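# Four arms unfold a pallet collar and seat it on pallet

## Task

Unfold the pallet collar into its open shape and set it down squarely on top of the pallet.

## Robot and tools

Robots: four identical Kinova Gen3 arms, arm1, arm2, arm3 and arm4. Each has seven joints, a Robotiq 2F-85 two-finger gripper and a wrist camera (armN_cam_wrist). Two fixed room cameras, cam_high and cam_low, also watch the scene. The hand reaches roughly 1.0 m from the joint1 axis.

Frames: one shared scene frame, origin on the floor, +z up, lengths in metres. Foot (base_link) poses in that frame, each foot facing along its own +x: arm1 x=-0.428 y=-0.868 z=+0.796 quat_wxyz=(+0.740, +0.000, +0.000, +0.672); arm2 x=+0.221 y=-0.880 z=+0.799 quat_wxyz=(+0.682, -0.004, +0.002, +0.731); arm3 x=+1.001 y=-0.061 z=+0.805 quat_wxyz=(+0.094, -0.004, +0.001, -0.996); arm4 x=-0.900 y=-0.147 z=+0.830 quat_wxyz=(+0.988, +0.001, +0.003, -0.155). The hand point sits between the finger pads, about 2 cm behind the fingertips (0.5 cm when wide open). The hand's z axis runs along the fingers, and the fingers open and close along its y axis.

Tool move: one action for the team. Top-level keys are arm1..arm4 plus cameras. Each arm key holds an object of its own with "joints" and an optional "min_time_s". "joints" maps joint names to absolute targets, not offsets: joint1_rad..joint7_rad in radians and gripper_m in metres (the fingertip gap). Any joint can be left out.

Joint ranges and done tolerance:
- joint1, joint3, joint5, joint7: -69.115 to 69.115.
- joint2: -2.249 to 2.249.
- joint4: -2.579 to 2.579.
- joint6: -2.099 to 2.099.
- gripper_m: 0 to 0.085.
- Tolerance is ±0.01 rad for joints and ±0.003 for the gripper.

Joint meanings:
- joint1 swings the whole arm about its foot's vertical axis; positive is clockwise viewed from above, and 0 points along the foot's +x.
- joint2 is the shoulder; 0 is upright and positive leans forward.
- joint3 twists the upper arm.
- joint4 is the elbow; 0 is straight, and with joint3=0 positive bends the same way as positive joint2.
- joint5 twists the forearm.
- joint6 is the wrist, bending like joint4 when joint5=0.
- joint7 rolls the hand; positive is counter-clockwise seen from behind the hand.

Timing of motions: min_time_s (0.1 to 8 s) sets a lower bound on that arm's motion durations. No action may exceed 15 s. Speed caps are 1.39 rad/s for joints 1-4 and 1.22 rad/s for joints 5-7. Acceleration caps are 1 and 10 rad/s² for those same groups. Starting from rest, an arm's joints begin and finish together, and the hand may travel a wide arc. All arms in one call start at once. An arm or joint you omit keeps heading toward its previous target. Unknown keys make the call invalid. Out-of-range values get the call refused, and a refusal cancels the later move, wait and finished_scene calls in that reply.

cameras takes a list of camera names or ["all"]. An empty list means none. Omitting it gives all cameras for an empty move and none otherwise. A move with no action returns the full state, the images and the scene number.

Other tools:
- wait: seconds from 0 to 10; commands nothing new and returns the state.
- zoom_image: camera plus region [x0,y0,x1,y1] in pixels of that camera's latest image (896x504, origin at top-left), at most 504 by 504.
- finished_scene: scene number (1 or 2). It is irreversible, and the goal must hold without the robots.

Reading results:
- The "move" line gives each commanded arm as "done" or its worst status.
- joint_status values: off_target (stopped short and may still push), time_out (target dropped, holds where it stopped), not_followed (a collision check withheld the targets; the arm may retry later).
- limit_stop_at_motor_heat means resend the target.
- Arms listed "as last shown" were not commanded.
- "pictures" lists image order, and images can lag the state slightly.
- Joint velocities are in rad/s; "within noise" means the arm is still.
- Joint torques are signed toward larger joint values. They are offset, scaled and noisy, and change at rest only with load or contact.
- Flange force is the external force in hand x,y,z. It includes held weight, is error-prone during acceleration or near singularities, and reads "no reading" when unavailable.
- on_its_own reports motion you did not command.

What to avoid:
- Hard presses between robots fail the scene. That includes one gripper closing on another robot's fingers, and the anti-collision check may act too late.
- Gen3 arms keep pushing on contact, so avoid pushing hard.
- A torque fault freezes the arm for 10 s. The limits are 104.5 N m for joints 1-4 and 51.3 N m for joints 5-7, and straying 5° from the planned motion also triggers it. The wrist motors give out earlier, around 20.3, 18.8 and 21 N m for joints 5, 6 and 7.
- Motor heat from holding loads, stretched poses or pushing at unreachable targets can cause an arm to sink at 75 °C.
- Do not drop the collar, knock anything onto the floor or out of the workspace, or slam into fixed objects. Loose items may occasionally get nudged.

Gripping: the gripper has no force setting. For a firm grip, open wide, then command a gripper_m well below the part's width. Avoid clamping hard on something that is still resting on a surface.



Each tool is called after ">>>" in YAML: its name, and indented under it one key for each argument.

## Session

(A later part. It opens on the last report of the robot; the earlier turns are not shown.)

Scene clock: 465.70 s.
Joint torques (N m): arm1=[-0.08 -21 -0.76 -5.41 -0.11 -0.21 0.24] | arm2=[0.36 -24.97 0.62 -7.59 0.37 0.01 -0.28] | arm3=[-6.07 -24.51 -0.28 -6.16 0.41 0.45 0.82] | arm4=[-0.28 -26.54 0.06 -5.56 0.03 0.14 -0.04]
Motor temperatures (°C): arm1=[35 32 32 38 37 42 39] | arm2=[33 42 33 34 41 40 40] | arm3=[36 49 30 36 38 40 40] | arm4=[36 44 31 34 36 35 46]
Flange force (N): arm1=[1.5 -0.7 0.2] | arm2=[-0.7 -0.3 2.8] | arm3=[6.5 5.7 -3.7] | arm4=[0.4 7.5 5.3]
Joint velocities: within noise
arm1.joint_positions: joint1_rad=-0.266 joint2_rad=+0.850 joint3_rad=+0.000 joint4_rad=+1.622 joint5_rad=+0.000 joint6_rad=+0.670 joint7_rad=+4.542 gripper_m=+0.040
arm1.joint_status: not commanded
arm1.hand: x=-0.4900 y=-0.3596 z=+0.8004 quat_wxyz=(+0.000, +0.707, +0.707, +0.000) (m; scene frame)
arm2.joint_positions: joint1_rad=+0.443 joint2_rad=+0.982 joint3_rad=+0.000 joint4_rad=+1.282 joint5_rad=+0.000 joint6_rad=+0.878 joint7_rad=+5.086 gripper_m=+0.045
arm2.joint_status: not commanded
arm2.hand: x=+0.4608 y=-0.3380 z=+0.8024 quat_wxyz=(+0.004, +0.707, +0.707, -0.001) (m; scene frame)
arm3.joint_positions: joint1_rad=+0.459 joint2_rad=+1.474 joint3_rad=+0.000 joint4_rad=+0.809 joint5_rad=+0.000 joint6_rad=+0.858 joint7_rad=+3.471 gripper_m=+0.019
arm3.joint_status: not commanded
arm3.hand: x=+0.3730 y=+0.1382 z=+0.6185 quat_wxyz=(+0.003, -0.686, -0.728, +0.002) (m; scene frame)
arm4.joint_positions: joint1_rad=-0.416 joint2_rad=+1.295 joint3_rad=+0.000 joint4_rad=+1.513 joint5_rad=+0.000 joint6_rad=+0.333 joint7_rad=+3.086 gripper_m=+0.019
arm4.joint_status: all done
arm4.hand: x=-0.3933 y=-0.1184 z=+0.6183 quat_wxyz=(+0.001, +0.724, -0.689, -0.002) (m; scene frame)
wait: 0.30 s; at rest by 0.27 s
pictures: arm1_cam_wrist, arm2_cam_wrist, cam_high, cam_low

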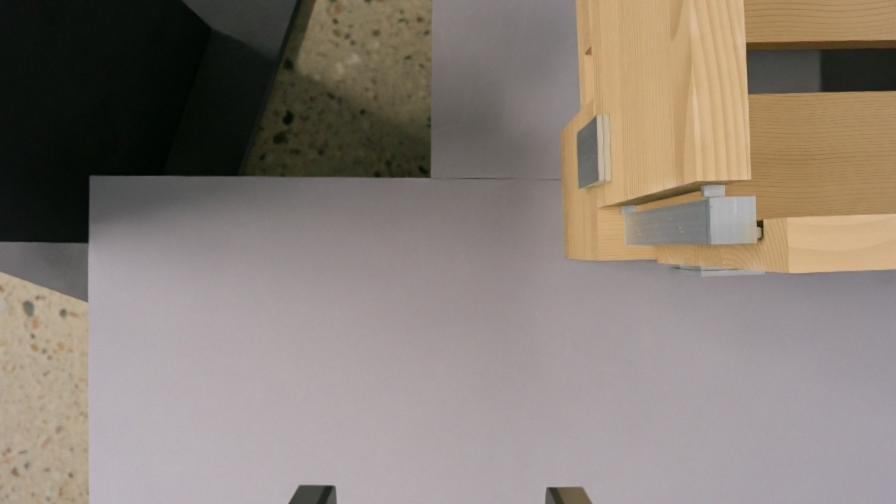

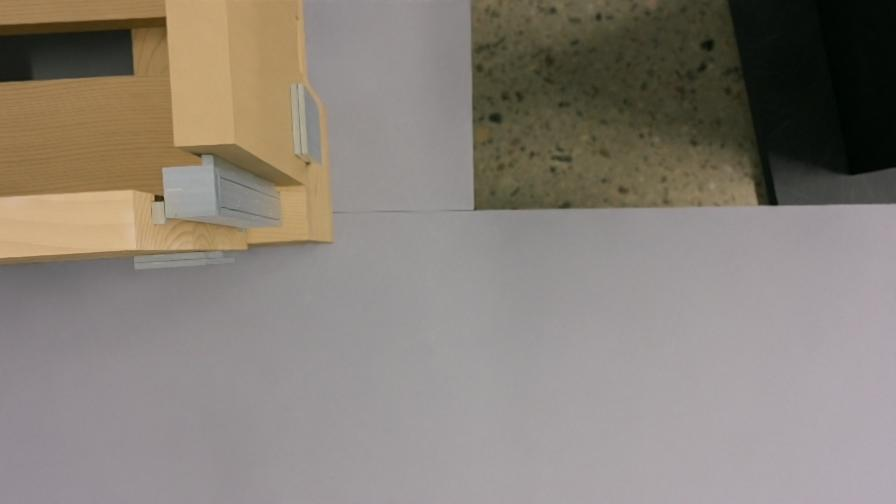

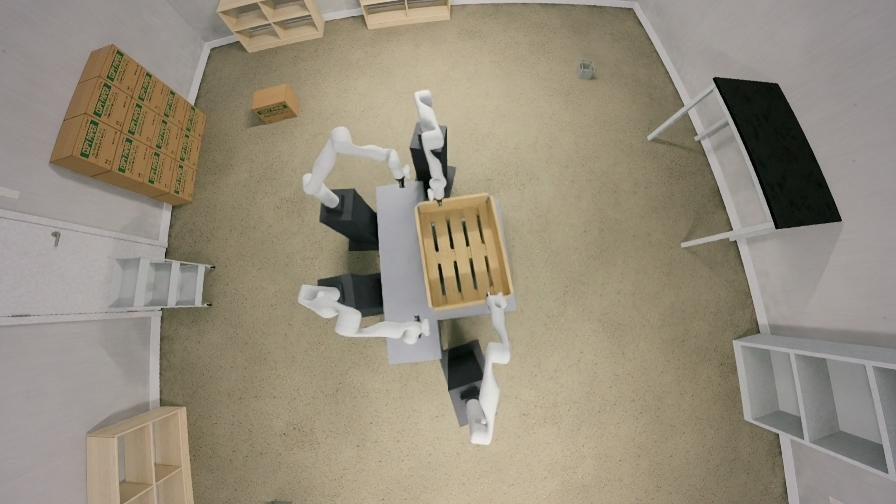

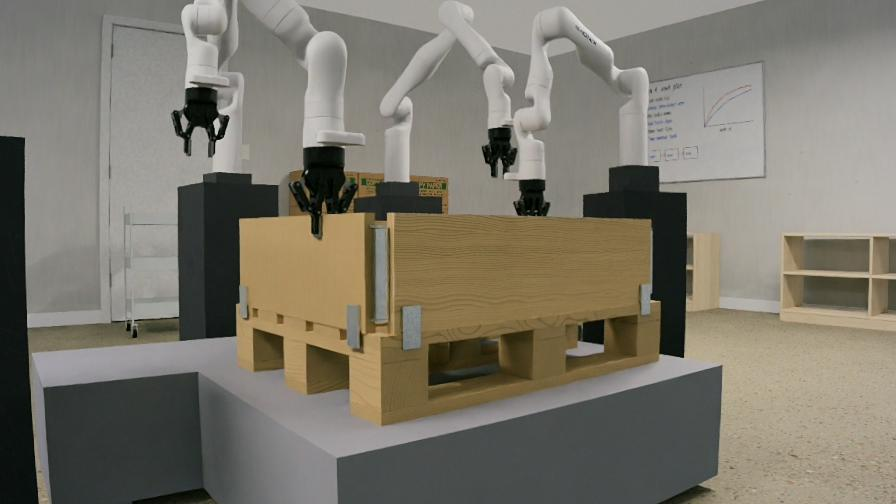

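>>> move:
  arm3: {"joints": {"gripper_m": 0.045}}
  arm4: {"joints": {"gripper_m": 0.045}}
  cameras: []

>>> wait:
  seconds: 0.3
  cameras: ["cam_low", "arm3_cam_wrist", "arm4_cam_wrist"]

Scene clock: 467.23 s.
Joint torques (N m): arm1=[-0.06 -21.01 -0.72 -5.39 -0.12 -0.18 0.27] | arm2=[0.34 -24.95 0.6 -7.55 0.37 0 -0.25] | arm3=[-1 -25.41 2.06 -6.84 0.63 0.38 0.42] | arm4=[0.5 -22.79 0.53 -4.93 -0.09 0.02 -0.18]
Motor temperatures (°C): arm1=[35 32 32 38 37 42 39] | arm2=[33 42 33 34 41 40 40] | arm3=[36 49 30 36 38 40 40] | arm4=[36 44 31 34 36 35 46]
Flange force (N): arm1=[1.5 -0.8 0.3] | arm2=[-0.5 -0.3 2.8] | arm3=[-1.0 5.4 -3.0] | arm4=[-0.8 7.7 -2.4]
move: arm3 done; arm4 done
Joint velocities: within noise
arm1, arm2: as last shown
arm3.joint_positions: joint1_rad=+0.459 joint2_rad=+1.474 joint3_rad=+0.000 joint4_rad=+0.809 joint5_rad=+0.000 joint6_rad=+0.858 joint7_rad=+3.471 gripper_m=+0.045
arm3.joint_status: all done
arm3.hand: x=+0.3730 y=+0.1382 z=+0.6184 quat_wxyz=(+0.003, -0.686, -0.728, +0.002) (m; scene frame)
arm4.joint_positions: joint1_rad=-0.416 joint2_rad=+1.295 joint3_rad=+0.000 joint4_rad=+1.513 joint5_rad=+0.000 joint6_rad=+0.333 joint7_rad=+3.086 gripper_m=+0.045
arm4.joint_status: all done
arm4.hand: x=-0.3933 y=-0.1184 z=+0.6183 quat_wxyz=(+0.001, +0.724, -0.689, -0.002) (m; scene frame)
pictures: none
No camera images: "cameras" was empty.

Scene clock: 467.53 s.
Joint torques (N m): arm1=[0.03 -21.05 -0.78 -5.36 -0.08 -0.22 0.29] | arm2=[0.4 -24.98 0.6 -7.59 0.38 0.01 -0.25] | arm3=[-1.07 -25.59 2.1 -6.92 0.63 0.38 0.4] | arm4=[0.52 -22.83 0.52 -4.93 -0.04 0.04 -0.18]
Motor temperatures (°C): arm1=[35 32 32 38 37 42 39] | arm2=[33 42 33 34 41 40 40] | arm3=[36 49 30 36 38 40 40] | arm4=[36 44 31 34 36 35 46]
Flange force (N): arm1=[1.7 -1.1 0.3] | arm2=[-0.6 -0.4 2.8] | arm3=[-0.9 5.5 -2.7] | arm4=[-0.9 7.8 -2.3]
Joint velocities: within noise
arm1.joint_positions: joint1_rad=-0.266 joint2_rad=+0.850 joint3_rad=+0.000 joint4_rad=+1.622 joint5_rad=+0.000 joint6_rad=+0.670 joint7_rad=+4.542 gripper_m=+0.040
arm1.joint_status: not commanded
arm1.hand: x=-0.4900 y=-0.3596 z=+0.8004 quat_wxyz=(+0.000, +0.707, +0.707, +0.000) (m; scene frame)
arm2.joint_positions: joint1_rad=+0.443 joint2_rad=+0.982 joint3_rad=+0.000 joint4_rad=+1.282 joint5_rad=+0.000 joint6_rad=+0.878 joint7_rad=+5.086 gripper_m=+0.045
arm2.joint_status: not commanded
arm2.hand: x=+0.4608 y=-0.3380 z=+0.8024 quat_wxyz=(+0.004, +0.707, +0.707, -0.001) (m; scene frame)
arm3.joint_positions: joint1_rad=+0.459 joint2_rad=+1.474 joint3_rad=+0.000 joint4_rad=+0.809 joint5_rad=+0.000 joint6_rad=+0.858 joint7_rad=+3.471 gripper_m=+0.045
arm3.joint_status: all done
arm3.hand: x=+0.3730 y=+0.1382 z=+0.6185 quat_wxyz=(+0.003, -0.686, -0.728, +0.002) (m; scene frame)
arm4.joint_positions: joint1_rad=-0.416 joint2_rad=+1.295 joint3_rad=+0.000 joint4_rad=+1.513 joint5_rad=+0.000 joint6_rad=+0.333 joint7_rad=+3.086 gripper_m=+0.045
arm4.joint_status: all done
arm4.hand: x=-0.3933 y=-0.1184 z=+0.6183 quat_wxyz=(+0.001, +0.724, -0.689, -0.002) (m; scene frame)
wait: 0.30 s; at rest by 0.27 s
pictures: arm3_cam_wrist, arm4_cam_wrist, cam_low

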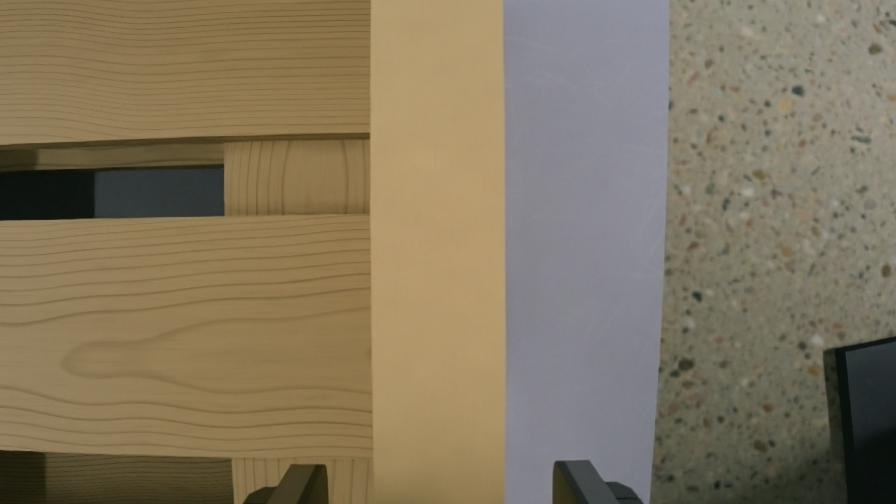

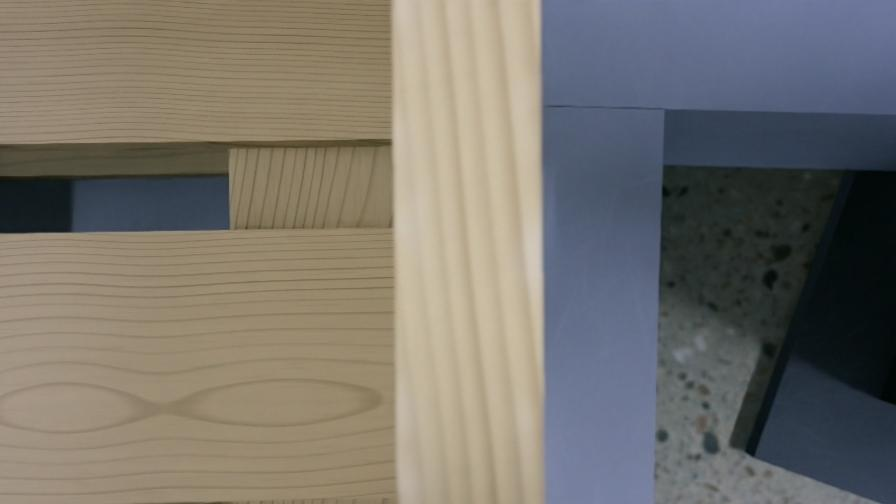

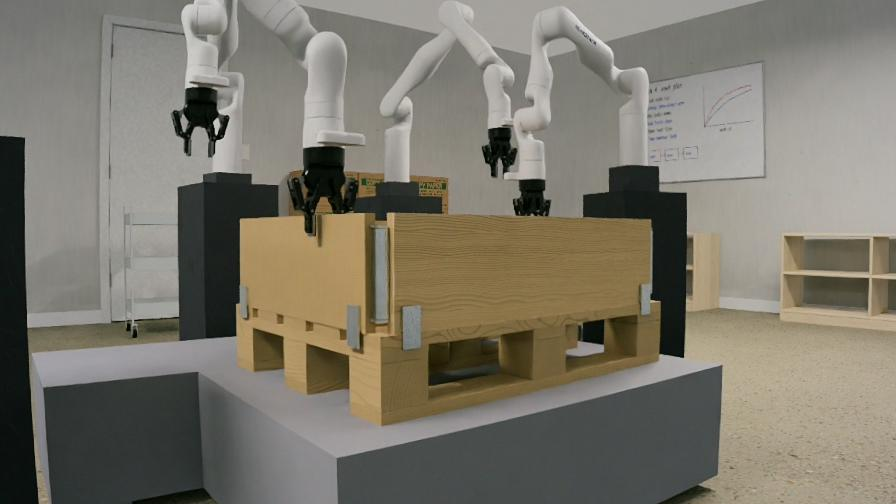

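>>> move:
  arm3: {"joints": {"joint2_rad": 1.3491, "joint4_rad": 0.8928, "joint6_rad": 0.8997}, "min_time_s": 1.5}
  arm4: {"joints": {"joint2_rad": 1.1582, "joint4_rad": 1.5841, "joint6_rad": 0.3993}, "min_time_s": 1.5}
  cameras: []

>>> move:
  arm3: {"joints": {"joint2_rad": 1.2092, "joint4_rad": 0.9403, "joint6_rad": 0.9921}, "min_time_s": 1.2}
  arm4: {"joints": {"joint2_rad": 0.9875, "joint4_rad": 1.6330, "joint6_rad": 0.5210}, "min_time_s": 1.2}
  cameras: ["cam_low", "cam_high", "arm1_cam_wrist", "arm2_cam_wrist", "arm3_cam_wrist", "arm4_cam_wrist"]

>>> zoom_image:
  camera: "cam_low"
  region: [330, 280, 450, 370]

>>> zoom_image:
  camera: "cam_low"
  region: [560, 220, 680, 340]

>>> zoom_image:
  camera: "cam_low"
  region: [225, 270, 345, 360]

Scene clock: 472.80 s.
Joint torques (N m): arm1=[-0.09 -21.06 -0.72 -5.37 -0.09 -0.22 0.27] | arm2=[0.34 -24.99 0.62 -7.57 0.38 0.01 -0.27] | arm3=[-1.08 -25.32 2.08 -7.18 0.61 0.35 0.41] | arm4=[0.54 -22.47 0.51 -5.51 -0.06 0.03 -0.15]
Motor temperatures (°C): arm1=[35 32 32 38 37 42 39] | arm2=[33 42 33 34 41 40 40] | arm3=[36 49 30 36 38 40 40] | arm4=[36 44 31 34 36 35 46]
Flange force (N): arm1=[1.8 -0.8 0.3] | arm2=[-0.6 -0.3 2.8] | arm3=[-0.9 5.4 -2.3] | arm4=[-0.9 7.8 -1.3]
move: arm3 done; arm4 done
Joint velocities: within noise
arm1, arm2: as last shown
arm3.joint_positions: joint1_rad=+0.459 joint2_rad=+1.349 joint3_rad=+0.000 joint4_rad=+0.893 joint5_rad=+0.000 joint6_rad=+0.900 joint7_rad=+3.471 gripper_m=+0.045
arm3.joint_status: all done
arm3.hand: x=+0.3735 y=+0.1381 z=+0.6804 quat_wxyz=(+0.003, -0.686, -0.728, +0.002) (m; scene frame)
arm4.joint_positions: joint1_rad=-0.416 joint2_rad=+1.158 joint3_rad=+0.000 joint4_rad=+1.584 joint5_rad=+0.000 joint6_rad=+0.399 joint7_rad=+3.086 gripper_m=+0.045
arm4.joint_status: all done
arm4.hand: x=-0.3930 y=-0.1185 z=+0.6801 quat_wxyz=(+0.001, +0.724, -0.689, -0.002) (m; scene frame)
pictures: none
No camera images: "cameras" was empty.

Scene clock: 474.33 s.
Joint torques (N m): arm1=[-0.01 -21.06 -0.74 -5.29 -0.05 -0.23 0.31] | arm2=[0.33 -24.97 0.6 -7.59 0.34 0 -0.26] | arm3=[-1.02 -24.92 2.07 -7.66 0.67 0.35 0.34] | arm4=[0.54 -21.88 0.45 -6.52 -0.04 0.01 -0.17]
Motor temperatures (°C): arm1=[35 32 32 38 37 42 39] | arm2=[33 42 33 34 41 40 40] | arm3=[36 49 30 36 38 40 40] | arm4=[36 44 31 34 36 35 46]
Flange force (N): arm1=[2.1 -1.1 0.3] | arm2=[-0.7 -0.3 2.8] | arm3=[-0.9 5.5 -1.7] | arm4=[-0.9 7.7 -0.1]
move: arm3 done; arm4 done
Joint velocities: within noise
arm1, arm2: as last shown
arm3.joint_positions: joint1_rad=+0.459 joint2_rad=+1.209 joint3_rad=+0.000 joint4_rad=+0.940 joint5_rad=+0.000 joint6_rad=+0.992 joint7_rad=+3.471 gripper_m=+0.045
arm3.joint_status: all done
arm3.hand: x=+0.3741 y=+0.1381 z=+0.7603 quat_wxyz=(+0.003, -0.686, -0.728, +0.002) (m; scene frame)
arm4.joint_positions: joint1_rad=-0.416 joint2_rad=+0.988 joint3_rad=+0.000 joint4_rad=+1.633 joint5_rad=+0.000 joint6_rad=+0.521 joint7_rad=+3.086 gripper_m=+0.045
arm4.joint_status: all done
arm4.hand: x=-0.3925 y=-0.1187 z=+0.7601 quat_wxyz=(+0.001, +0.724, -0.689, -0.002) (m; scene frame)
pictures: arm1_cam_wrist, arm2_cam_wrist, arm3_cam_wrist, arm4_cam_wrist, cam_high, cam_low

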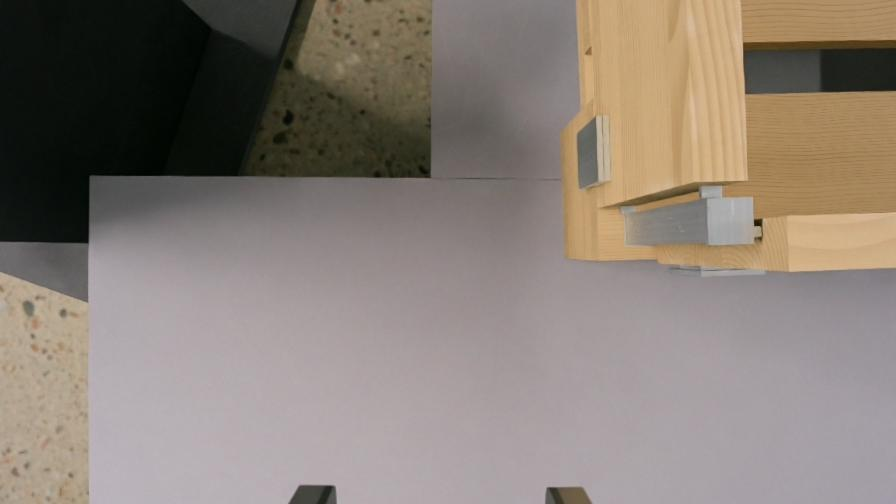

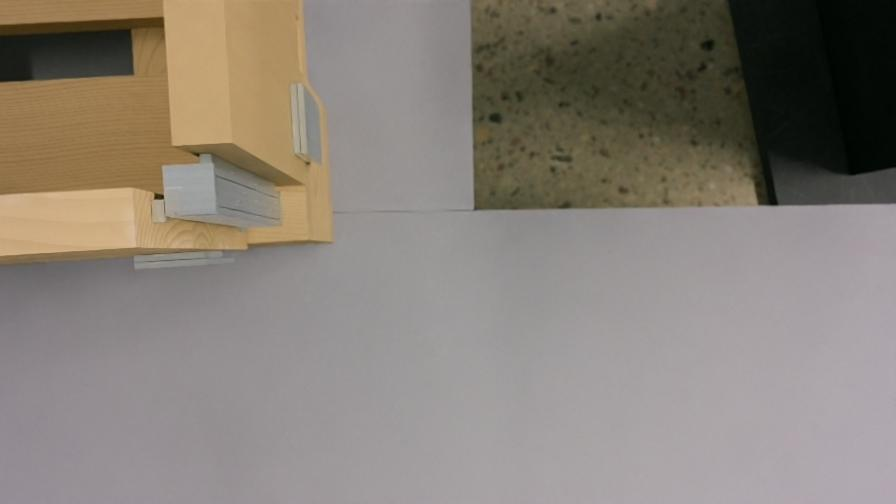

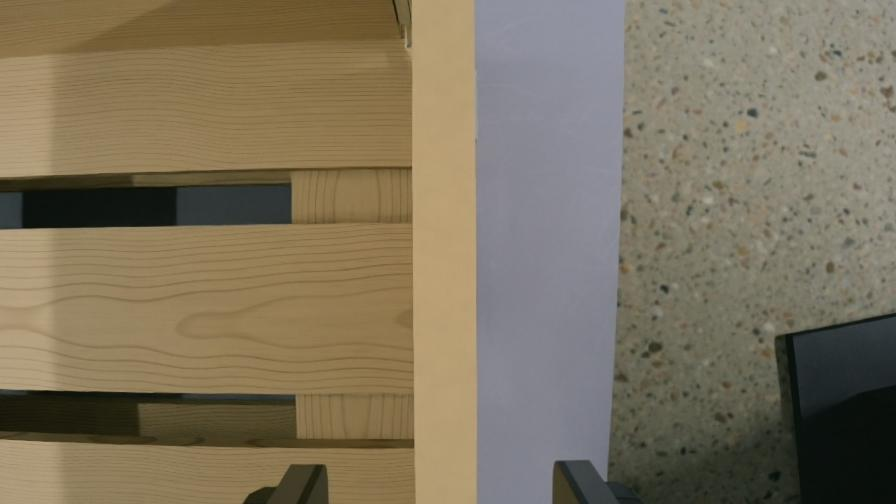

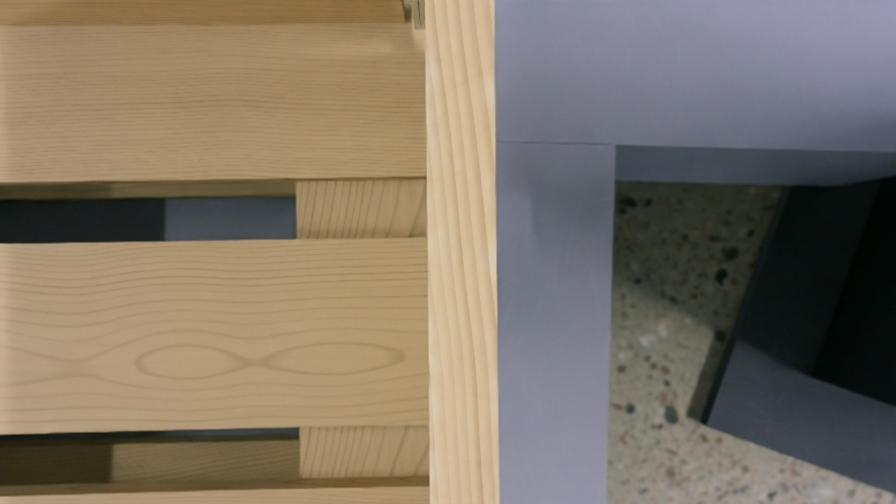

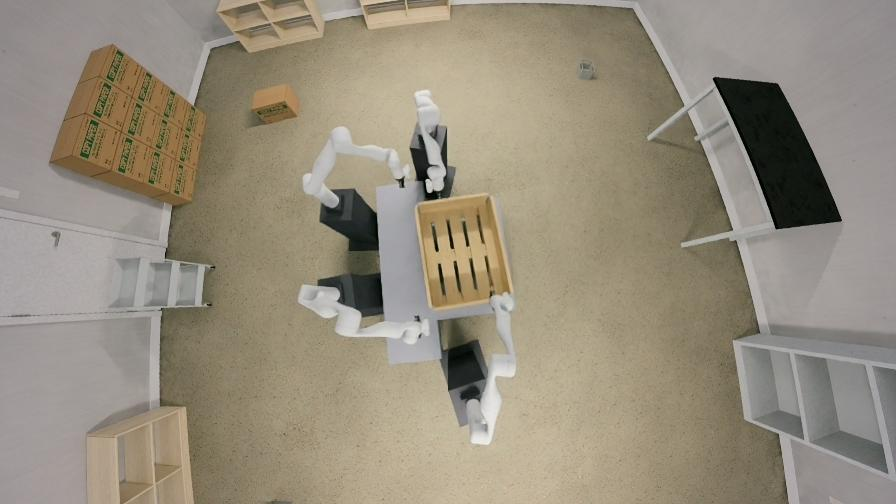

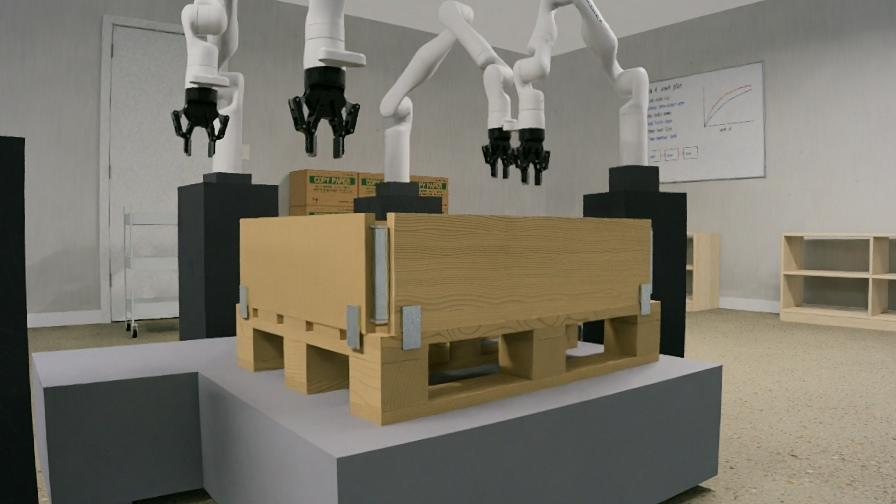

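Scaled by 4.200 from the camera's 896x504 image, which has a finer 1280x720 frame.

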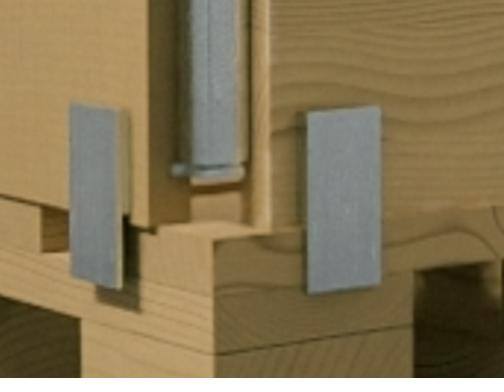

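Scaled by 4.200 from the camera's 896x504 image, which has a finer 1280x720 frame.

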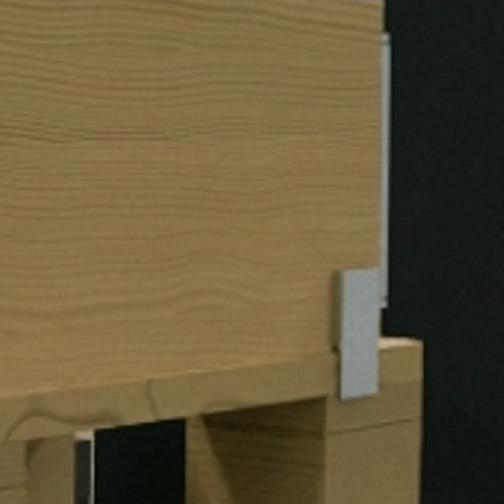

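Scaled by 4.200 from the camera's 896x504 image, which has a finer 1280x720 frame.

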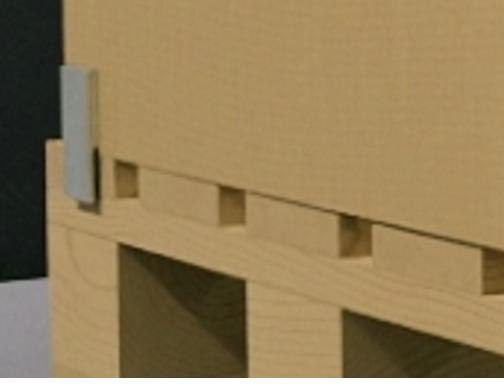

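>>> finished_scene:
  scene: 2

The scene is finished: the task was done.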